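# Load a white part from the tote into the mould

## Task

Pick one white plastic part out of the blue tote and put it, narrow end pointing down and pushed fully home, into the empty nest of the mould on the rotary table that sits closest to the arms. The tote must stay upright in its place with the remaining parts still inside. Finish by releasing, so neither arm touches any movable object.

## Robot and tools

Robot: two arms, left_arm and right_arm, each ending in a parallel two-finger gripper with a wrist camera. Fixed cameras are cam_head_left, cam_head_right, cam_high and cam_low; the wrist ones are cam_left_wrist and cam_right_wrist. All images are 896x504.

Frame: the scene frame has its origin at table-top height, halfway between the two nominal arm bases. +x points out over the table, +z up, and left_arm is on the +y side (this does not match left/right in images). Reported positions are in metres and can be a few centimetres off, worse at long reach. A gripper's fingers point along its own +z and close along its own y. end_effector_position is the point between the finger pads, just behind the tips.

The 14-number row: used by execute_actions and move. It is one flat list covering both arms: dx, dy, dz, rx, ry, rz, opening for left_arm, then the same seven for right_arm. Every value lies in [-1, 1]. The first six per arm are an offset, not a pose: they are measured from that arm's Hand target as it stood when the action or move began, along scene-frame axes, turning about the Hand target's position. Scale: 1.0 equals 0.6 m for dx, dy, dz and 180 degrees for rotation; rx, ry, rz form a single rotation vector. All zeros re-asks for the current Hand target. Opening is absolute, not an offset: +1 fully open (about 87 mm between pads), +0.5 about 69 mm, 0 about 43 mm, -0.5 about 18 mm, -1 closed. A 0 in the opening slot is a real command, so to keep a gripper unchanged resend its present value (see Tool commands in the result).

execute_actions: actions is a list of actions; each action is a table of 1 to 15 rows, each row lasting one 1/30 s step; a short table repeats its final row until 15 steps pass. Every row in an action counts from the action's start pose, and each new action starts from the Hand target at that moment, so repeating an offset keeps moving further. An empty list only returns state and images. cameras selects images (omit or null or ["all"] for all, [] for none; an unknown name invalidates the call).

move: target is either one 14-number row or a list of up to 15 rows; every row is an offset from the same starting Hand targets, not chained. The grippers travel in straight lines and finish together, within 10 s total. speed is top path speed in m/s (0.002 to 2.9, default 0.25; rotation up to twice that in rad/s), one value or one per target. blend, in metres, rounds corners of a list. opening_speed (0.2 or more, units of the -1..+1 scale per second) makes finger changes gradual. blocking=false returns after about 0.5 s while the move continues. Paths do not avoid obstacles or the other arm; faster moves lag, stray and hit harder, and aiming further beyond a contact presses harder. Do not route a gripper close past its own base; go around it. Openings in later list rows apply only after arriving and settling.

wait: seconds from 0 to 10; arms hold their last command. stop: brakes a running move (needs room). zoom_image: camera plus region [x0, y0, x1, y1] in pixels, at most 504 by 504, from that camera's latest image. finished_scene: scene is the current scene's number; it ends the scene irreversibly, so only call it when the part is seated and both grippers are clear.

Result lines: each arm's end_effector_position and end_effector_quat_wxyz, Hand target (last commanded pose after clipping; next offsets start here), Joint positions, Joint velocities ("within noise" means still), Joint torques, grip_measured (measured opening on the command scale), Tool commands. A move adds a "move:" line giving the ending (done, off_target, moving, held, fault) and any limits (paced = pose clipped, held = steps withheld). done means at rest within 10 mm and 2 degrees; neither done nor off_target says anything about contact.

Behaviour to expect: commanded orientation is clipped to within 40 degrees of the measured one each step. Friction and weight leave grippers short, low or tilted, especially at long reach; small moves may not happen or go sideways. Check position and orientation after each move and correct; if a gripper rests short, send the missing distance as an offset. An arm blocked by an object keeps pushing until you command its target back beyond the gripper.

Gripping: note grip_measured when the fingers touch the part, then command about 0.04 below that reading for a firm grip (less for a lighter one). Close slowly; fast closing squeezes too hard.

Avoid: dropping the part or releasing it while it moves, knocking the tote over or pushing it off its spot, anything falling off the table, slams and hard pushes, arms or grippers colliding (including a gripper closing on the other arm's fingers), and gripper cables resting on objects, which counts as touching. Keep arms from staying stretched, loaded or pushing at unreachable poses; motors heat, a MOTOR HOT line warns, and overheating folds the arm away for the rest of the scene. Thinking time lets the simulation run on.

Each tool is called after "Request:" as name(argument=value, ...), one argument or row to a line, values as JSON.

## Session

Request:
execute_actions(
  actions=[],
)

Scene clock: 0.00 s.
left_arm: end_effector_position=(+0.4068, +0.2544, +0.1821) grip_measured=+1.000 end_effector_quat_wxyz=(+0.468, -0.072, +0.881, -0.016) | right_arm: end_effector_position=(+0.2237, -0.2899, +0.0600) grip_measured=+0.985 end_effector_quat_wxyz=(+0.543, +0.087, +0.835, +0.014)
Joint positions: left_arm=[-0.226 1.326 0.907 -0.196 -0.235 -0.279 1] | right_arm=[0.717 1.043 0.067 0.417 0.689 0.509 0.993]
Joint velocities: within noise
Joint torques (N m): no reading
Motor temperatures (°C): left_arm=[30 35 38 29 27 29 29] | right_arm=[31 41 36 30 27 28 31]
Heat: left arm: 38 °C; right arm: 41 °C.
Hand target: left_arm +0.4084, +0.2541, +0.1875; +0.474, -0.072, +0.877, -0.018 | right_arm +0.2270, -0.2874, +0.0651; +0.549, +0.090, +0.831, +0.020
Tool commands: left_gripper/opening=+1.0 right_gripper/opening=+1.0

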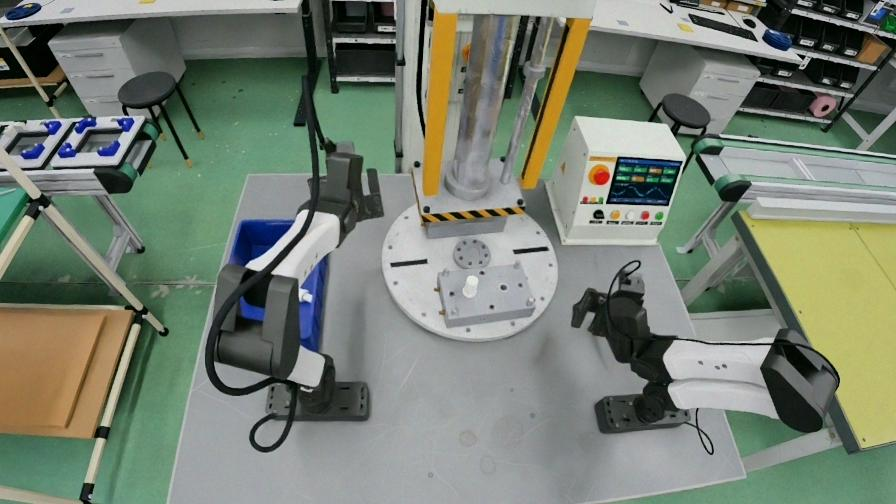

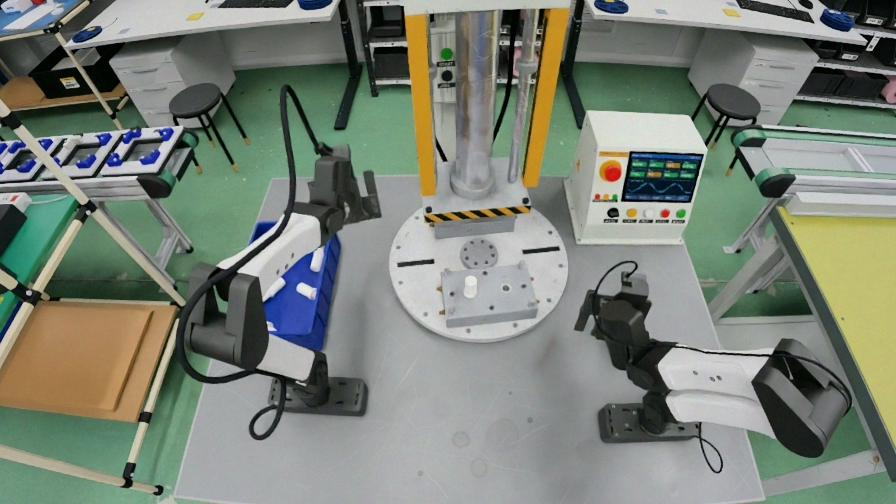

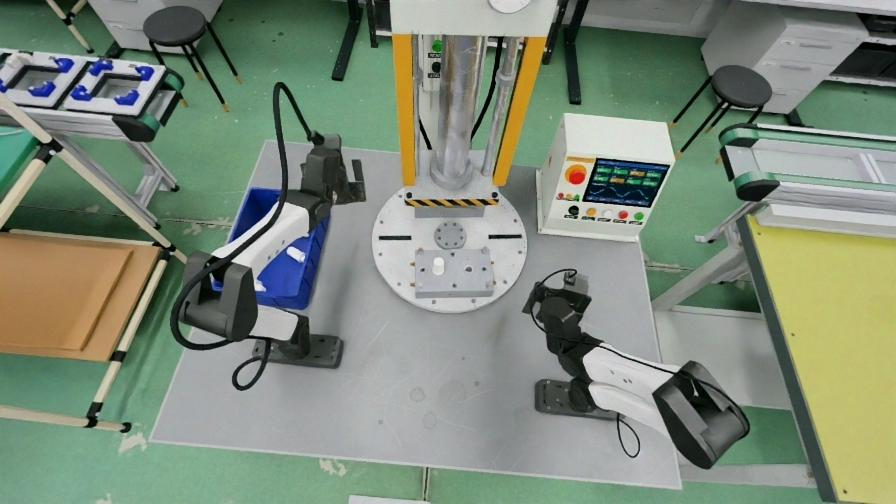

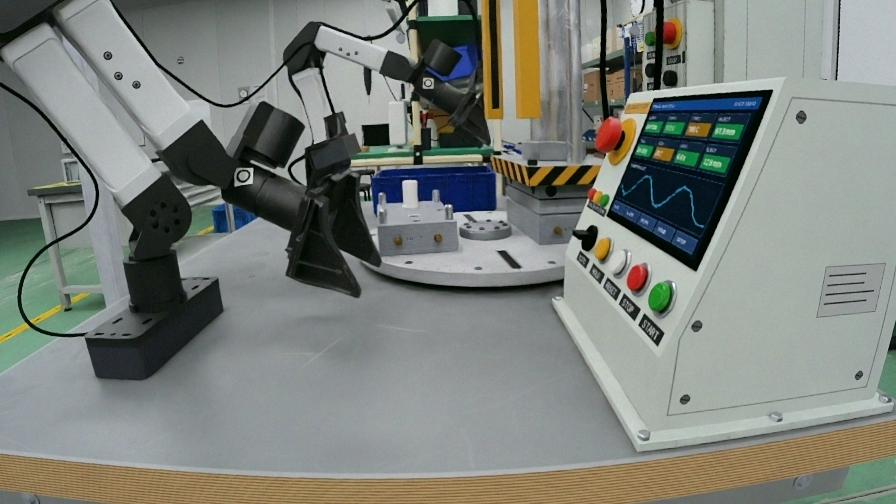

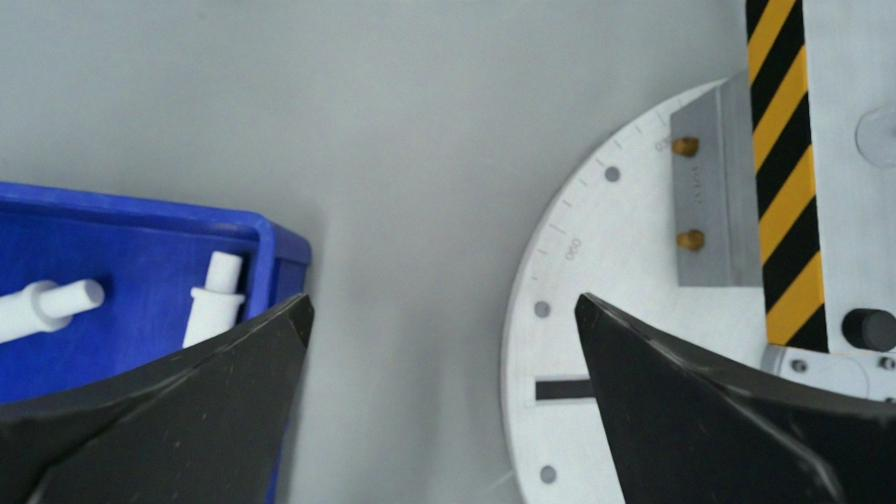

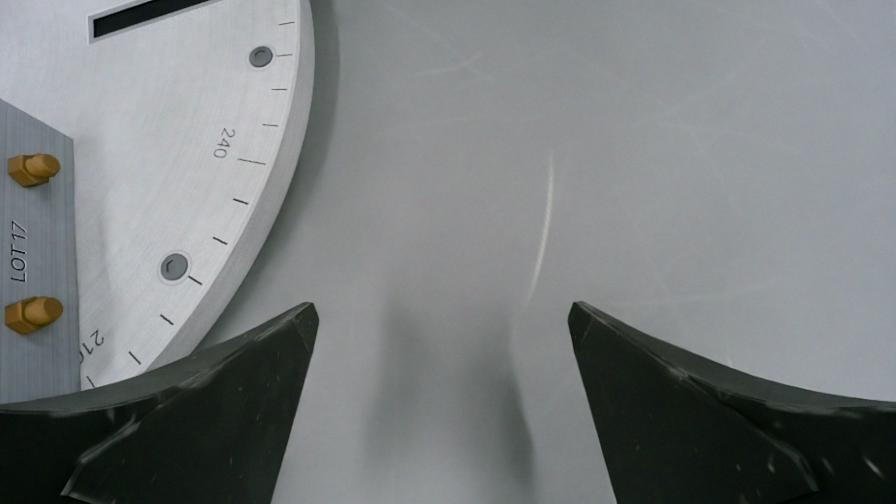

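Request:
zoom_image(
  camera="cam_head_right",
  region=[380, 200, 580, 350],
)

Request:
zoom_image(
  camera="cam_head_right",
  region=[220, 200, 380, 360],
)

Request:
zoom_image(
  camera="cam_low",
  region=[350, 140, 580, 290],
)

Request:
zoom_image(
  camera="cam_high",
  region=[200, 170, 350, 310],
)

Scaled by 2.520 from the camera's 896x504 image, which has a finer 1280x720 frame.

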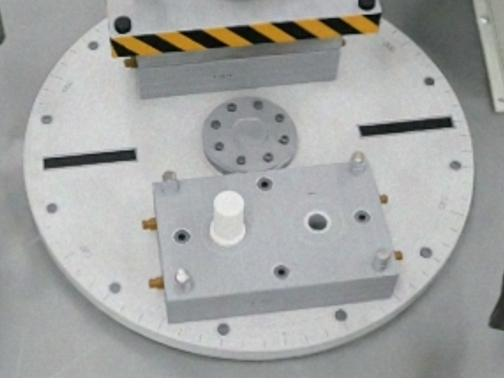

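Scaled by 3.150 from the camera's 896x504 image, which has a finer 1280x720 frame.

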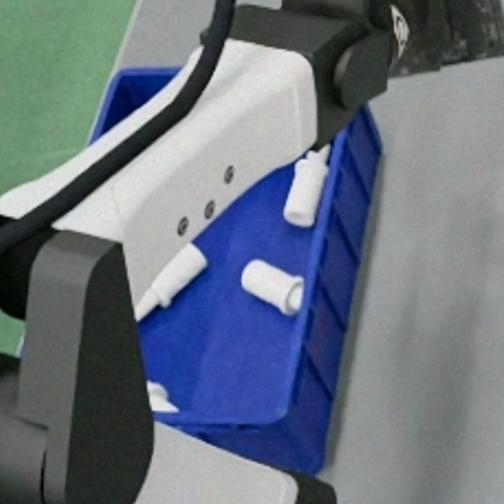

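Scaled by 2.191 from the camera's 896x504 image, which has a finer 1280x720 frame.

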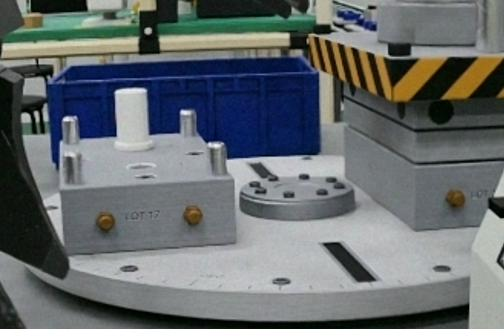

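Scaled by 3.360 from the camera's 896x504 image, which has a finer 1280x720 frame.

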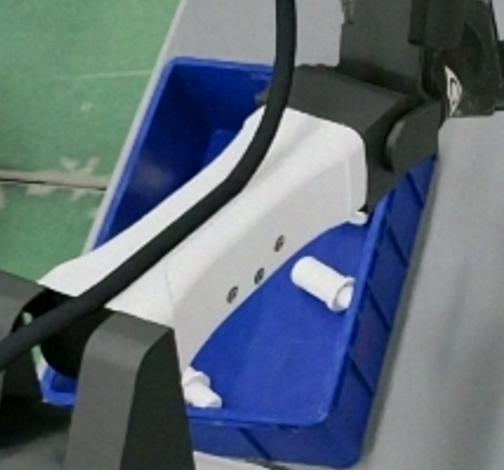

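Request:
move(
  target=[
    [0,0,0.15,0,0,0,1,0,0,0,0,0,0,1],
    [-0.23,0.17,0.13,-0.231,0.25,0.408,1,0,0,0,0,0,0,1],
  ],
  speed=0.5,
)

Scene clock: 42.73 s.
left_arm: end_effector_position=(+0.2765, +0.3580, +0.2629) grip_measured=+1.000 end_effector_quat_wxyz=(-0.075, +0.698, -0.711, +0.045) | right_arm: end_effector_position=(+0.2237, -0.2899, +0.0600) grip_measured=+0.985 end_effector_quat_wxyz=(+0.543, +0.087, +0.835, +0.014)
Joint positions: left_arm=[0.347 1.454 1.631 -1.573 0.018 -1.22 1] | right_arm=[0.717 1.043 0.067 0.417 0.689 0.509 0.993]
Joint velocities: within noise
Joint torques (N m): left_arm=[1.36 -5.93 5.61 0.48 0.13 -0.07] | right_arm=[-0.43 -1.46 6.34 1.92 0.29 0]
Motor temperatures (°C): left_arm=[30 37 41 32 27 29 29] | right_arm=[31 40 40 34 27 28 31]
Heat: left arm: 41 °C; right arm: 40 °C.
Hand target: left_arm +0.2704, +0.3561, +0.2655; +0.001, +0.707, -0.707, +0.000 | right_arm +0.2270, -0.2874, +0.0651; +0.549, +0.090, +0.831, +0.020
Off the commanded pose: left_arm 0.007 m, 10 deg | right_arm 0.007 m, 1 deg.
joint sent to its limit (left arm) — joint 4 (wrist pitch), lower limit. The joint targets are off in orientation, not in position.
move: off_target (left_arm)
camera_calibration:
cam_left_wrist: T_world_to_cam=[[0.984145, -0.0156257, 0.176675, -0.316255], [-0.141876, -0.66714, 0.731297, 0.10752], [0.10644, -0.744768, -0.65878, 0.545242], [0, 0, 0, 1]] pos_world=[0.26846, 0.472868, 0.336439]

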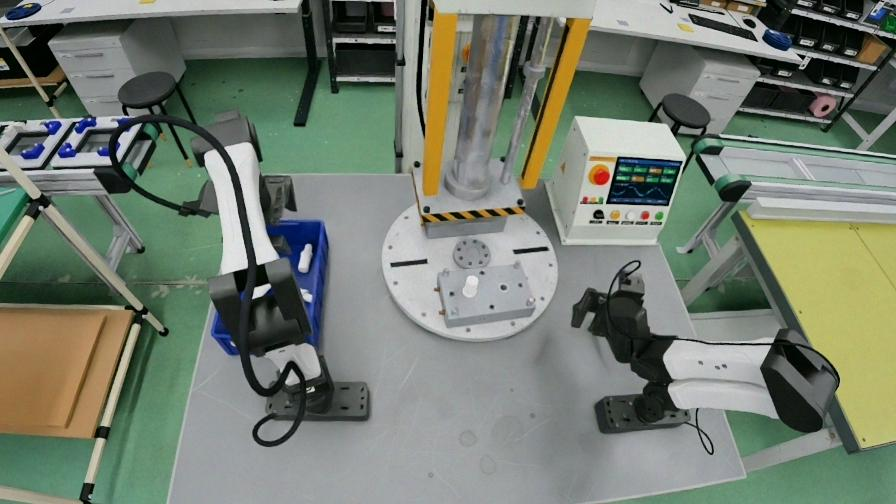

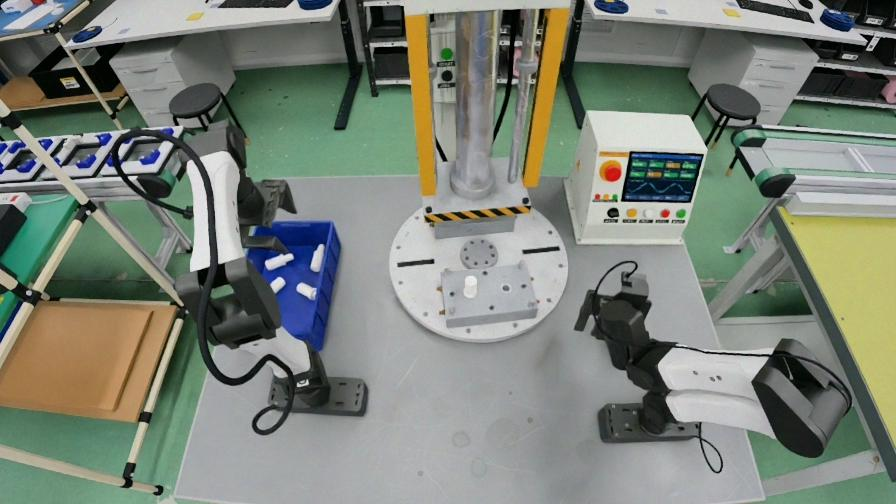

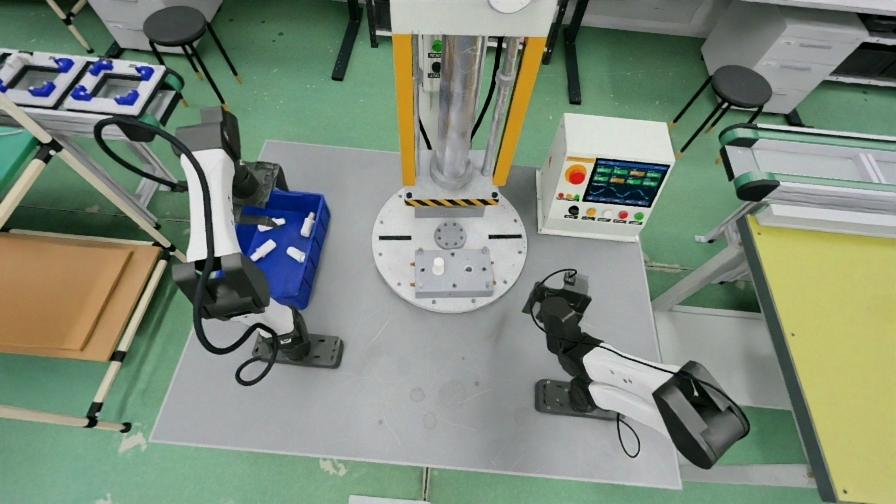

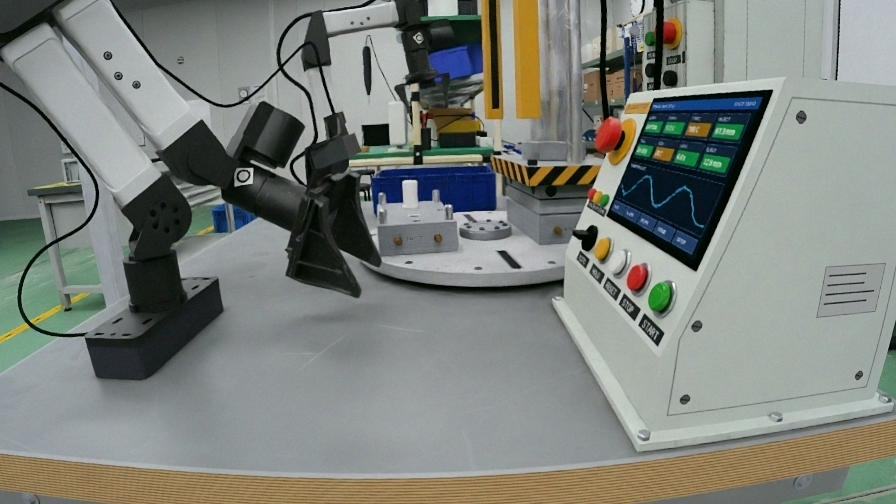

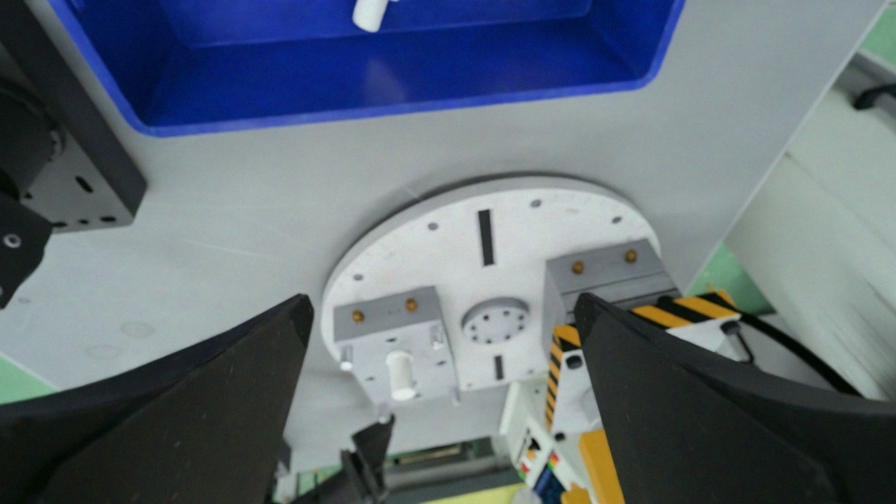

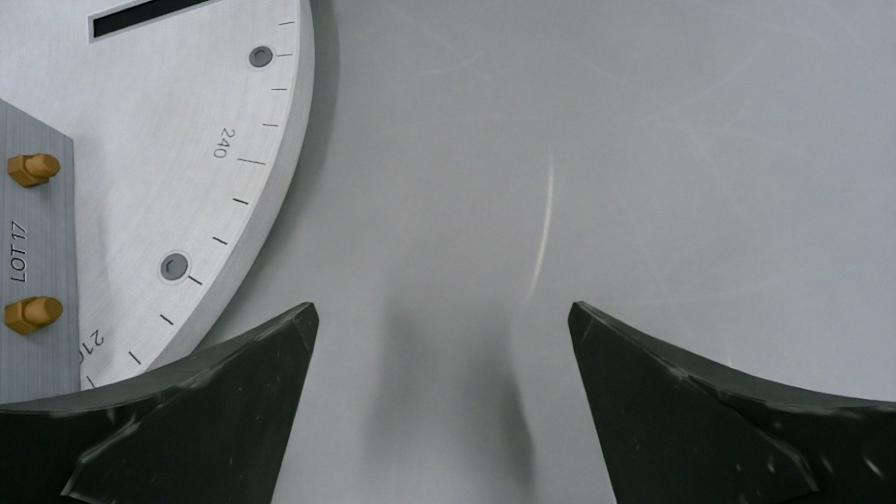

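Request:
zoom_image(
  camera="cam_high",
  region=[220, 180, 340, 310],
)

Request:
zoom_image(
  camera="cam_head_right",
  region=[230, 210, 350, 350],
)

Request:
zoom_image(
  camera="cam_high",
  region=[400, 230, 510, 310],
)

Scaled by 3.877 from the camera's 896x504 image, which has a finer 1280x720 frame.

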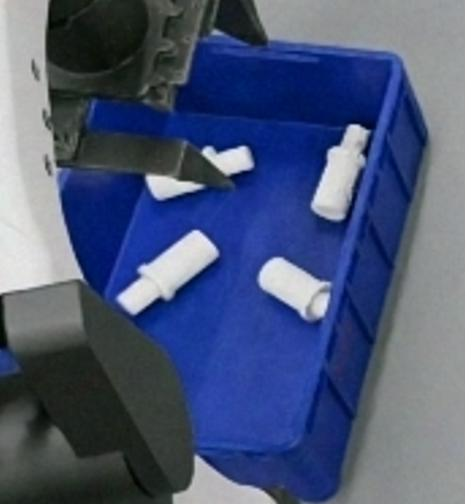

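Scaled by 3.600 from the camera's 896x504 image, which has a finer 1280x720 frame.

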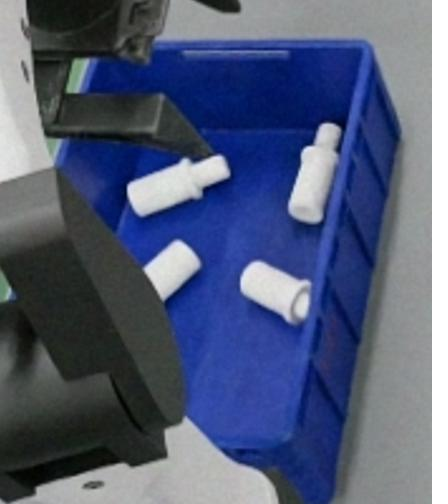

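Scaled by 4.582 from the camera's 896x504 image, which has a finer 1280x720 frame.

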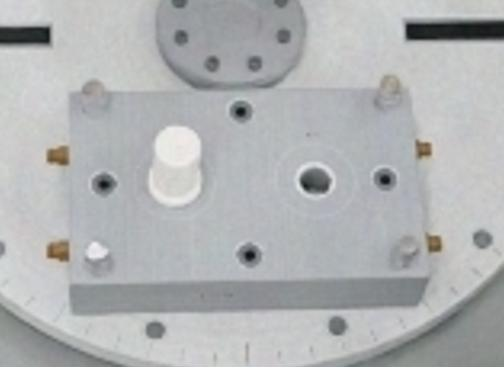

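Request:
move(
  target=[0.05,0.14,-0.09,0,0,-0.814,1,0,0,0,0,0,0,1],
  speed=0.6,
  cameras=["cam_high","cam_left_wrist"],
)

Scene clock: 67.60 s.
left_arm: end_effector_position=(+0.2999, +0.4387, +0.2124) grip_measured=+1.000 end_effector_quat_wxyz=(+0.001, +0.467, +0.884, -0.005) | right_arm: end_effector_position=(+0.2237, -0.2899, +0.0600) grip_measured=+0.985 end_effector_quat_wxyz=(+0.543, +0.087, +0.835, +0.014)
Joint positions: left_arm=[0.307 1.738 1.721 -1.559 0.009 1.266 1] | right_arm=[0.717 1.043 0.067 0.417 0.689 0.509 0.993]
Joint velocities: within noise
Joint torques (N m): left_arm=[0.53 -7.15 5.65 0.37 0.08 0.14] | right_arm=[-0.32 -1.33 6.34 1.92 0.27 0.01]
Motor temperatures (°C): left_arm=[30 37 41 31 27 29 28] | right_arm=[31 40 41 34 27 28 31]
Heat: left arm: 41 °C; right arm: 41 °C.
Hand target: left_arm +0.3004, +0.4401, +0.2115; +0.000, +0.474, +0.881, +0.001 | right_arm +0.2270, -0.2874, +0.0651; +0.549, +0.090, +0.831, +0.020
Off the commanded pose: left_arm 0.002 m, 1 deg | right_arm 0.007 m, 1 deg.
move: done
camera_calibration:
cam_left_wrist: T_world_to_cam=[[-0.821747, -0.569641, 0.0155659, 0.489681], [-0.355984, 0.534479, 0.766555, -0.2688], [-0.444981, 0.624373, -0.64199, 0.130746], [0, 0, 0, 1]] pos_world=[0.364885, 0.340975, 0.282365]
Images, in order (width x height): cam_high 896x504, cam_left_wrist 896x504.

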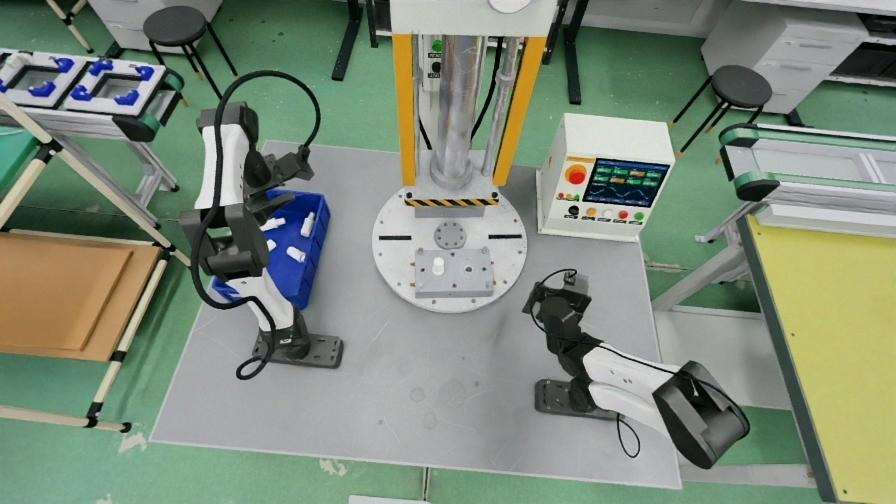

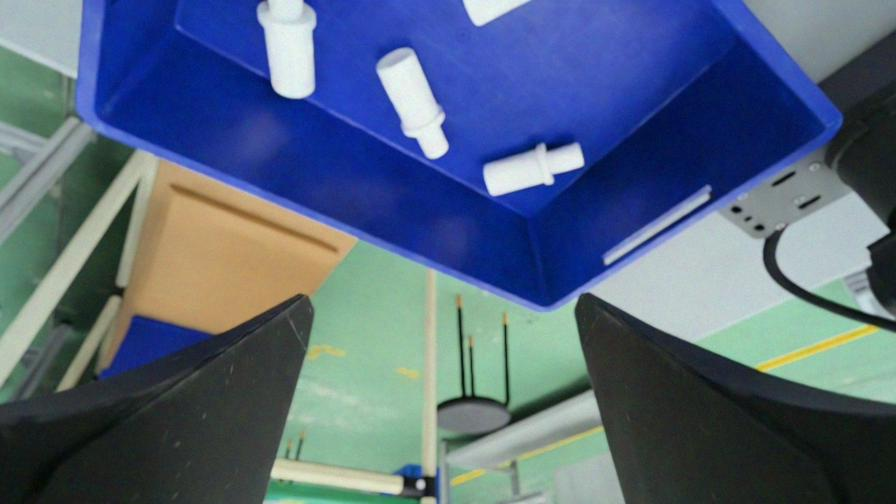

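Request:
move(
  target=[
    [-0.006,0.059,-0.12,0,0,0.114,0.2,0,0,0,0,0,0,1],
  ],
  speed=0.4,
  cameras=["cam_high","cam_head_right","cam_left_wrist"],
)

Scene clock: 82.17 s.
left_arm: end_effector_position=(+0.2973, +0.4730, +0.1456) grip_measured=+0.200 end_effector_quat_wxyz=(+0.006, +0.315, +0.949, +0.001) | right_arm: end_effector_position=(+0.2237, -0.2899, +0.0600) grip_measured=+0.985 end_effector_quat_wxyz=(+0.543, +0.087, +0.835, +0.014)
Joint positions: left_arm=[0.426 1.785 1.511 -1.287 0.007 1.054 0.6] | right_arm=[0.717 1.043 0.067 0.417 0.689 0.509 0.993]
Joint velocities: within noise
Joint torques (N m): left_arm=[1.02 -6.24 6.15 0.4 0.09 -0.05] | right_arm=[-0.43 -1.4 6.42 1.9 0.26 0.01]
Motor temperatures (°C): left_arm=[30 38 41 30 27 29 28] | right_arm=[31 40 42 35 27 28 31]
Heat: left arm: 41 °C; right arm: 42 °C.
Hand target: left_arm +0.2969, +0.4755, +0.1395; +0.000, +0.309, +0.951, +0.001 | right_arm +0.2270, -0.2874, +0.0651; +0.549, +0.090, +0.831, +0.020
Off the commanded pose: left_arm 0.007 m, 1 deg | right_arm 0.007 m, 1 deg.
move: done
camera_calibration:
cam_left_wrist: T_world_to_cam=[[-0.591994, -0.80594, 0.00211659, 0.553665], [-0.518973, 0.383213, 0.764078, -0.116514], [-0.616612, 0.451231, -0.645121, 0.198712], [0, 0, 0, 1]] pos_world=[0.389827, 0.401205, 0.216047]
Images, in order (width x height): cam_head_right 896x504, cam_high 896x504, cam_left_wrist 896x504.

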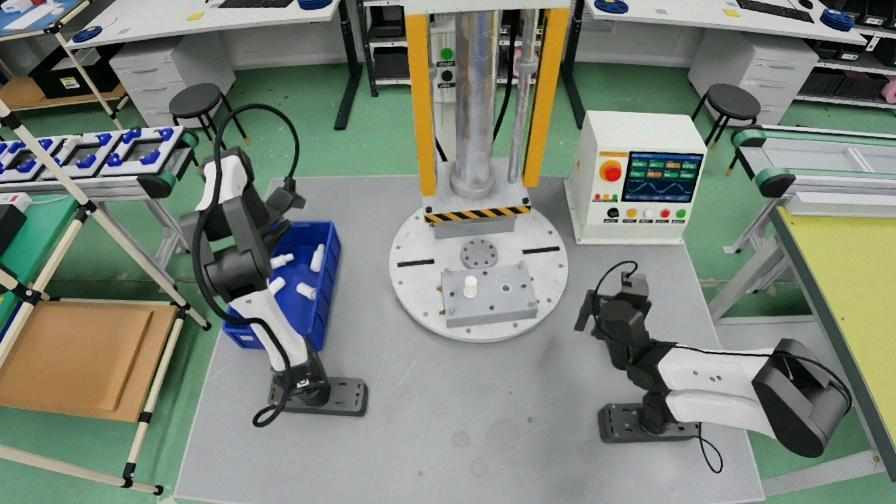

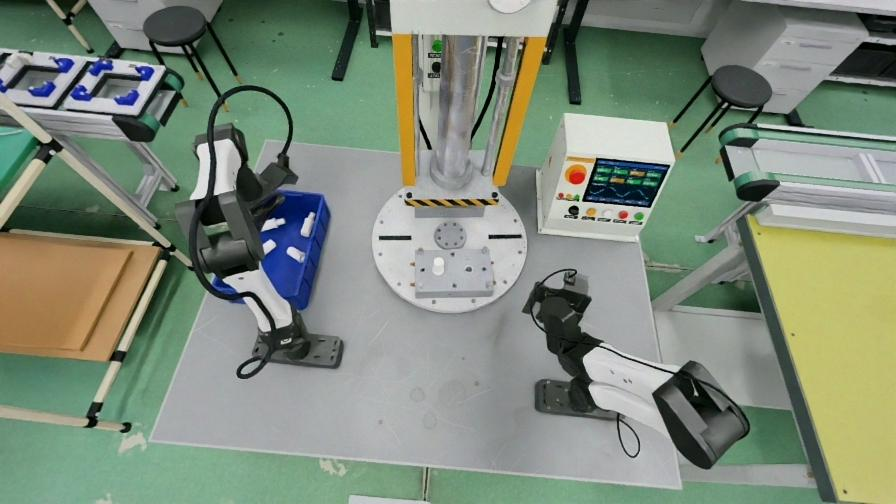

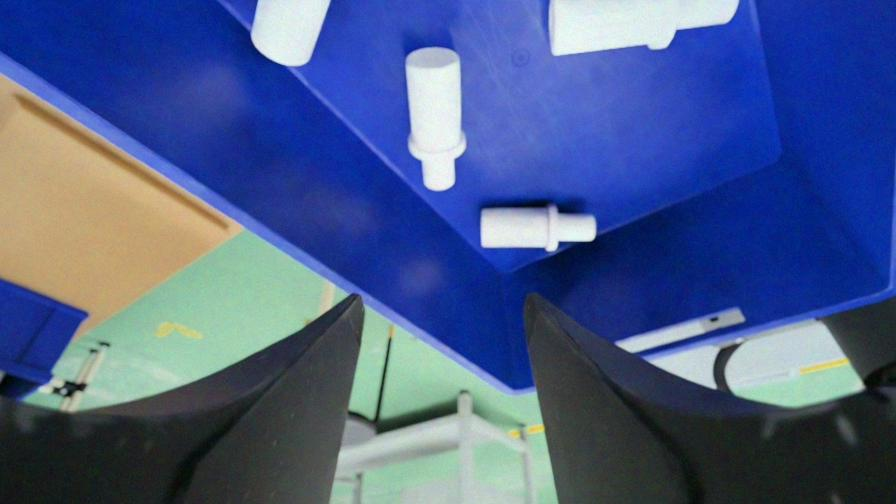

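Request:
move(
  target=[
    [0.005,-0.0025,-0.13,0,0,0.006,0.2,0,0,0,0,0,0,1],
    [0.005,-0.0025,-0.2,0,0,0.006,0.2,0,0,0,0,0,0,1],
  ],
  speed=0.15,
  cameras=["cam_high","cam_head_right","cam_left_wrist"],
)

Scene clock: 91.47 s.
left_arm: end_effector_position=(+0.3004, +0.4739, +0.0257) grip_measured=+0.200 end_effector_quat_wxyz=(+0.005, +0.302, +0.953, +0.000) | right_arm: end_effector_position=(+0.2237, -0.2899, +0.0600) grip_measured=+0.985 end_effector_quat_wxyz=(+0.543, +0.087, +0.835, +0.014)
Joint positions: left_arm=[0.426 1.92 1.19 -0.833 0.006 1.027 0.6] | right_arm=[0.717 1.043 0.067 0.417 0.689 0.509 0.993]
Joint velocities: within noise
Joint torques (N m): left_arm=[0.5 -6.57 5.74 0.46 0.1 -0.04] | right_arm=[-0.39 -1.35 6.27 1.93 0.28 0]
Motor temperatures (°C): left_arm=[30 38 41 30 27 29 28] | right_arm=[31 40 42 35 27 28 31]
Heat: left arm: 41 °C; right arm: 42 °C.
Hand target: left_arm +0.2999, +0.4740, +0.0196; +0.000, +0.300, +0.954, +0.001 | right_arm +0.2270, -0.2874, +0.0651; +0.549, +0.090, +0.831, +0.020
Off the commanded pose: left_arm 0.006 m, 1 deg | right_arm 0.007 m, 1 deg.
move: done
camera_calibration:
cam_left_wrist: T_world_to_cam=[[-0.57054, -0.821258, 0.00435994, 0.557082], [-0.526749, 0.370003, 0.765267, -0.0150348], [-0.630095, 0.434319, -0.643698, 0.134811], [0, 0, 0, 1]] pos_world=[0.394862, 0.40452, 0.0958547]
Images, in order (width x height): cam_head_right 896x504, cam_high 896x504, cam_left_wrist 896x504.

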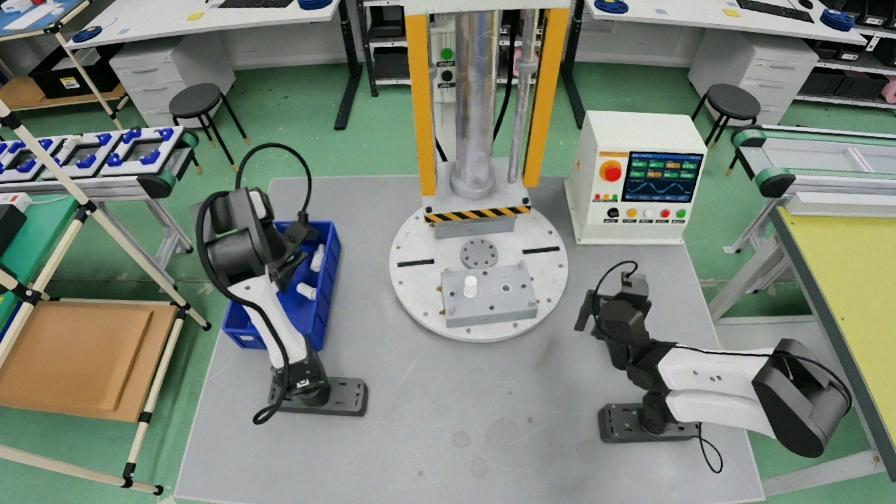

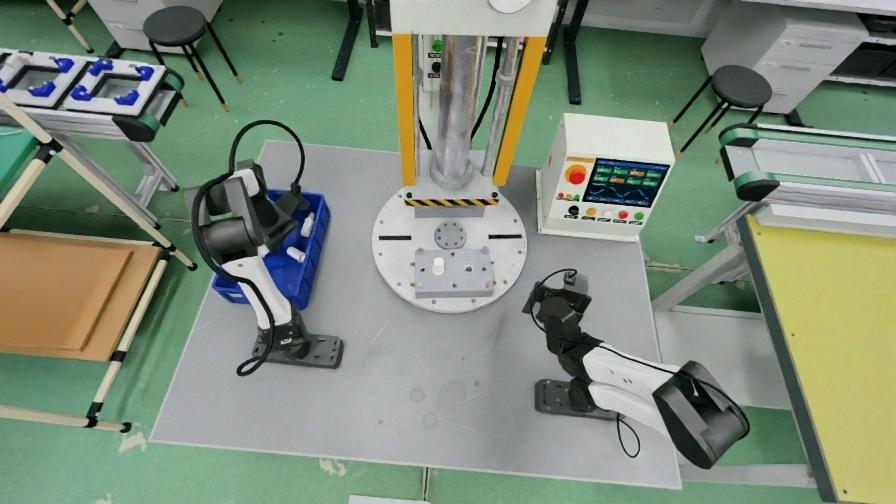

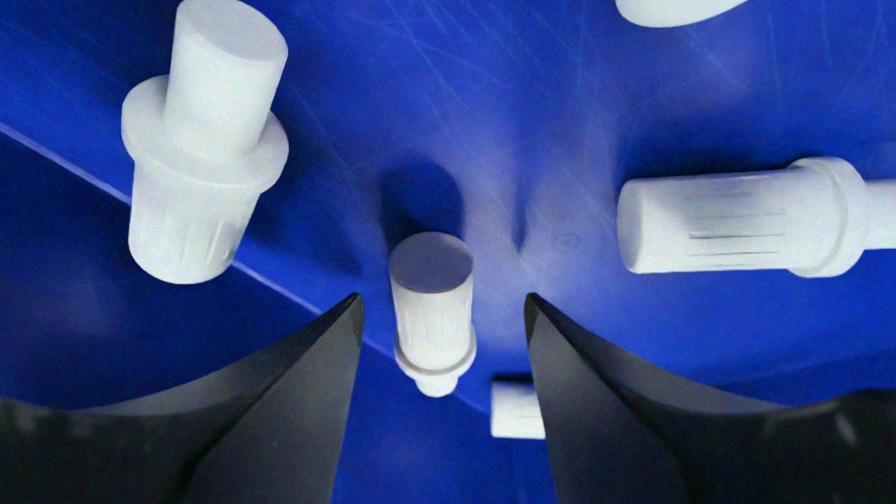

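Request:
move(
  target=[
    [0,0,-0.009,0,0,0,0.2,0,0,0,0,0,0,1],
    [0,0,-0.009,0,0,0,-0.55,0,0,0,0,0,0,1],
  ],
  speed=0.1,
  opening_speed=0.6,
  cameras=["cam_left_wrist"],
)

Scene clock: 100.97 s.
left_arm: end_effector_position=(+0.3030, +0.4751, +0.0242) grip_measured=-0.347 end_effector_quat_wxyz=(+0.010, +0.302, +0.953, +0.005) | right_arm: end_effector_position=(+0.2237, -0.2899, +0.0600) grip_measured=+0.985 end_effector_quat_wxyz=(+0.543, +0.087, +0.835, +0.014)
Joint positions: left_arm=[0.426 1.92 1.184 -0.813 0.005 1.027 0.327] | right_arm=[0.717 1.043 0.067 0.417 0.689 0.509 0.993]
Joint velocities: within noise
Joint torques (N m): left_arm=[0.49 -5.85 5.34 0.47 0.1 -0.04] | right_arm=[-0.29 -1.46 6.35 1.92 0.29 0]
Motor temperatures (°C): left_arm=[30 39 41 30 27 29 28] | right_arm=[31 40 42 35 27 28 31]
Heat: left arm: 41 °C; right arm: 42 °C.
Hand target: left_arm +0.2999, +0.4740, +0.0142; +0.000, +0.300, +0.954, +0.001 | right_arm +0.2270, -0.2874, +0.0651; +0.549, +0.090, +0.831, +0.020
Off the commanded pose: left_arm 0.011 m, 1 deg | right_arm 0.007 m, 1 deg.
move: off_target (left_arm)
camera_calibration:
cam_left_wrist: T_world_to_cam=[[-0.570232, -0.821442, -0.00829427, 0.559925], [-0.536885, 0.365017, 0.760603, -0.00744812], [-0.621764, 0.438173, -0.649164, 0.13081], [0, 0, 0, 1]] pos_world=[0.396621, 0.405347, 0.0952261]
Images, in order (width x height): cam_left_wrist 896x504.

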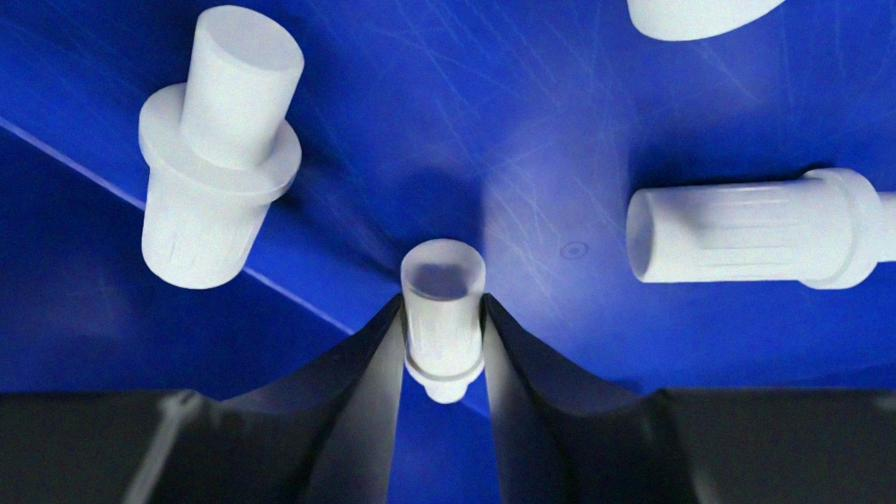

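Request:
move(
  target=[
    [0,0,0.32,0,0,0,-0.5,0,0,0,0,0,0,1],
    [0.083,-0.54,0.42,-0.2315,-0.4448,0.0645,-0.5,0,0,0,0,0,0,1],
  ],
  speed=[0.15,0.3],
)

Scene clock: 137.50 s.
left_arm: end_effector_position=(+0.3489, +0.1507, +0.2677) grip_measured=-0.347 end_effector_quat_wxyz=(+0.692, +0.125, +0.700, -0.126) | right_arm: end_effector_position=(+0.2237, -0.2899, +0.0600) grip_measured=+0.985 end_effector_quat_wxyz=(+0.543, +0.087, +0.835, +0.014)
Joint positions: left_arm=[-0.574 0.955 0.517 0.427 -0.23 -0.006 0.327] | right_arm=[0.717 1.043 0.067 0.417 0.689 0.509 0.993]
Joint velocities: within noise
Joint torques (N m): left_arm=[0.1 -1.43 7.28 2.13 -0.03 0.07] | right_arm=[-0.29 -1.52 6.23 1.95 0.28 0.01]
Motor temperatures (°C): left_arm=[30 39 41 31 27 29 29] | right_arm=[31 39 43 36 27 28 31]
Heat: left arm: 41 °C; right arm: 43 °C.
Hand target: left_arm +0.3496, +0.1500, +0.2662; +0.696, +0.123, +0.696, -0.123 | right_arm +0.2270, -0.2874, +0.0651; +0.549, +0.090, +0.831, +0.020
Off the commanded pose: left_arm 0.002 m, 1 deg | right_arm 0.007 m, 1 deg.
move: done
camera_calibration:
cam_left_wrist: T_world_to_cam=[[-0.355293, -0.934701, 0.0100078, 0.258797], [-0.729207, 0.270452, -0.62858, 0.403656], [0.584828, -0.230628, -0.777681, 0.173724], [0, 0, 0, 1]] pos_world=[0.284699, 0.172794, 0.386241]

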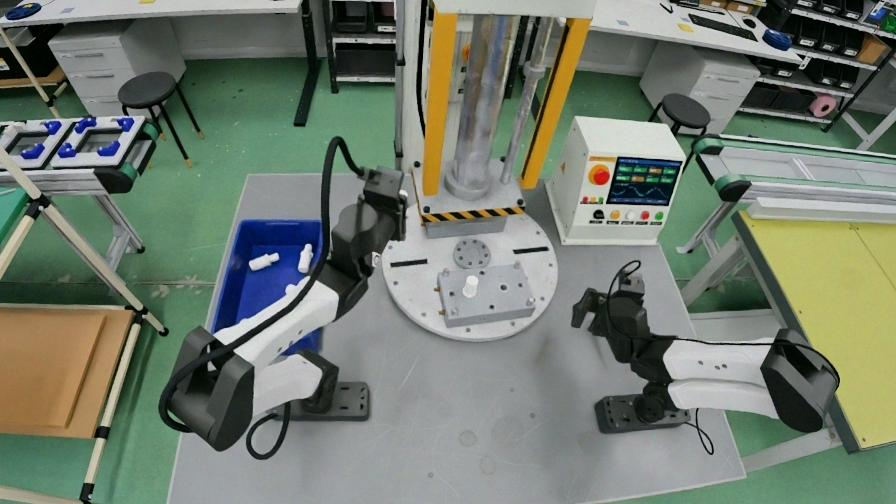

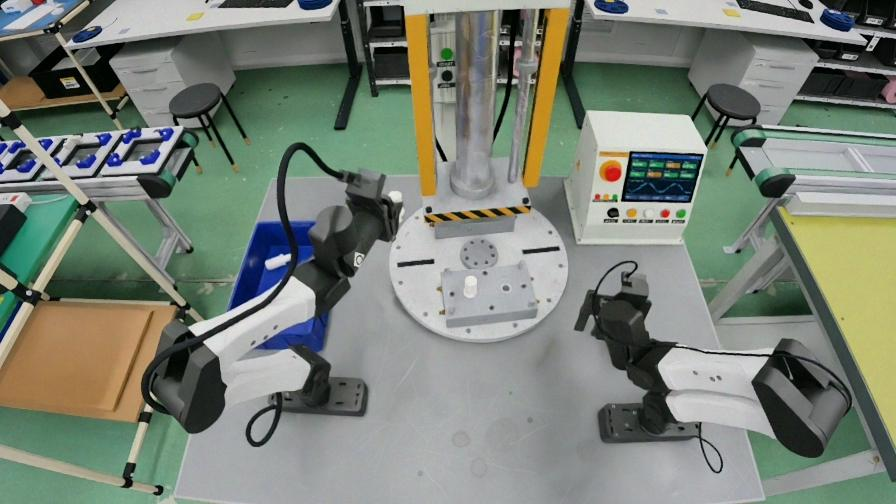

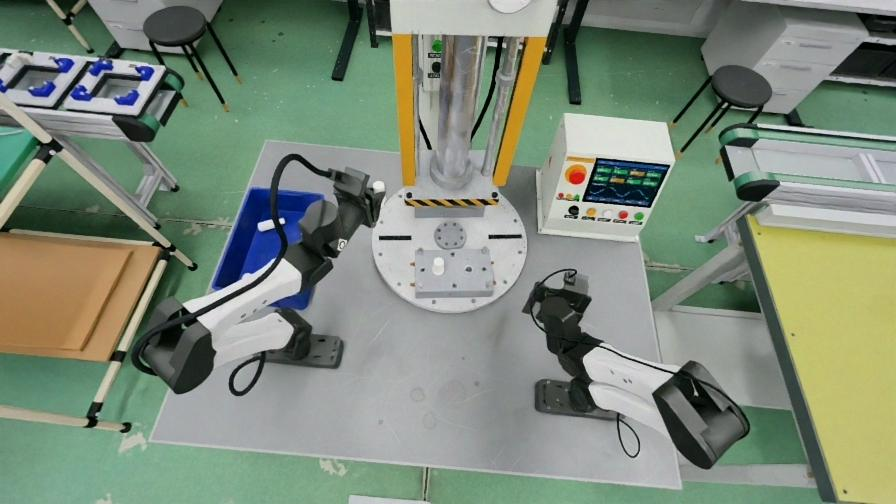

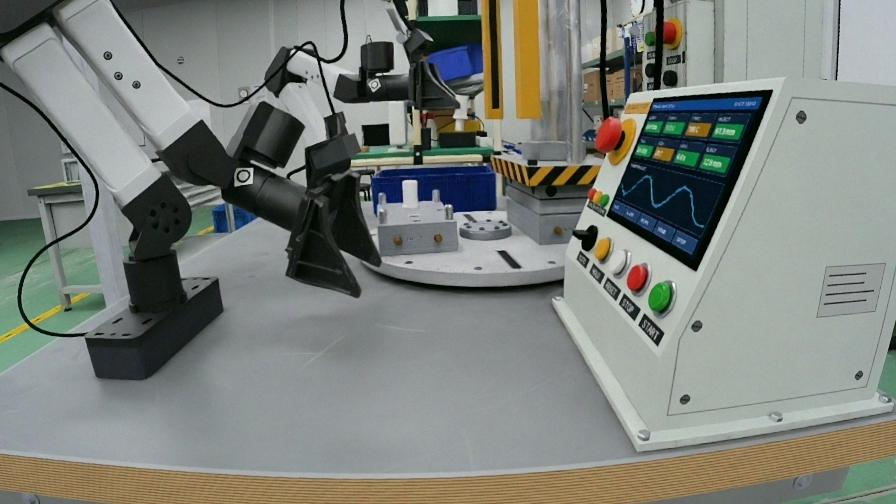

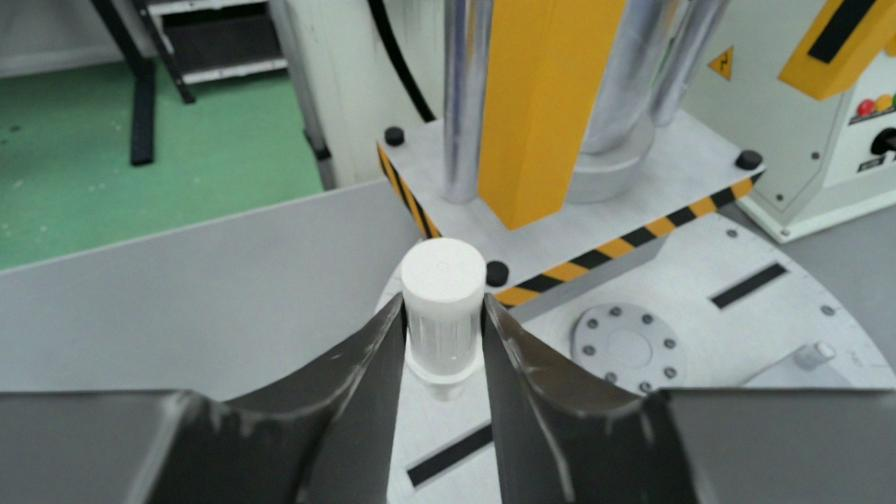

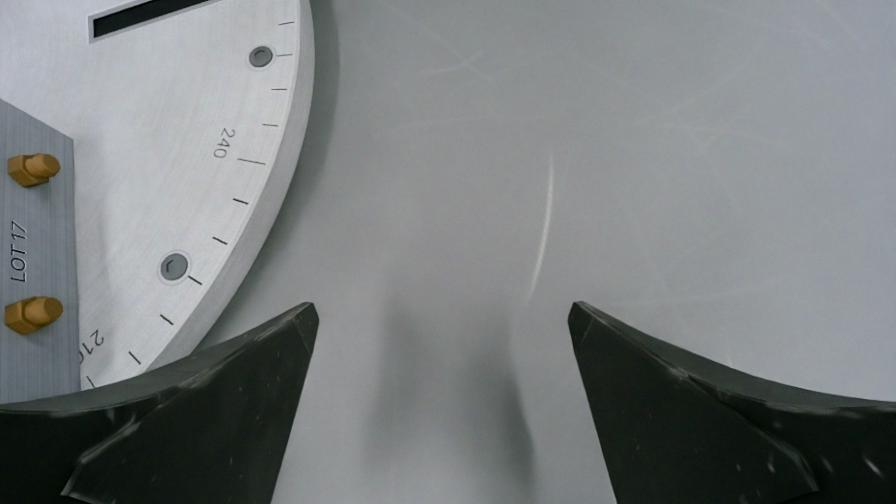

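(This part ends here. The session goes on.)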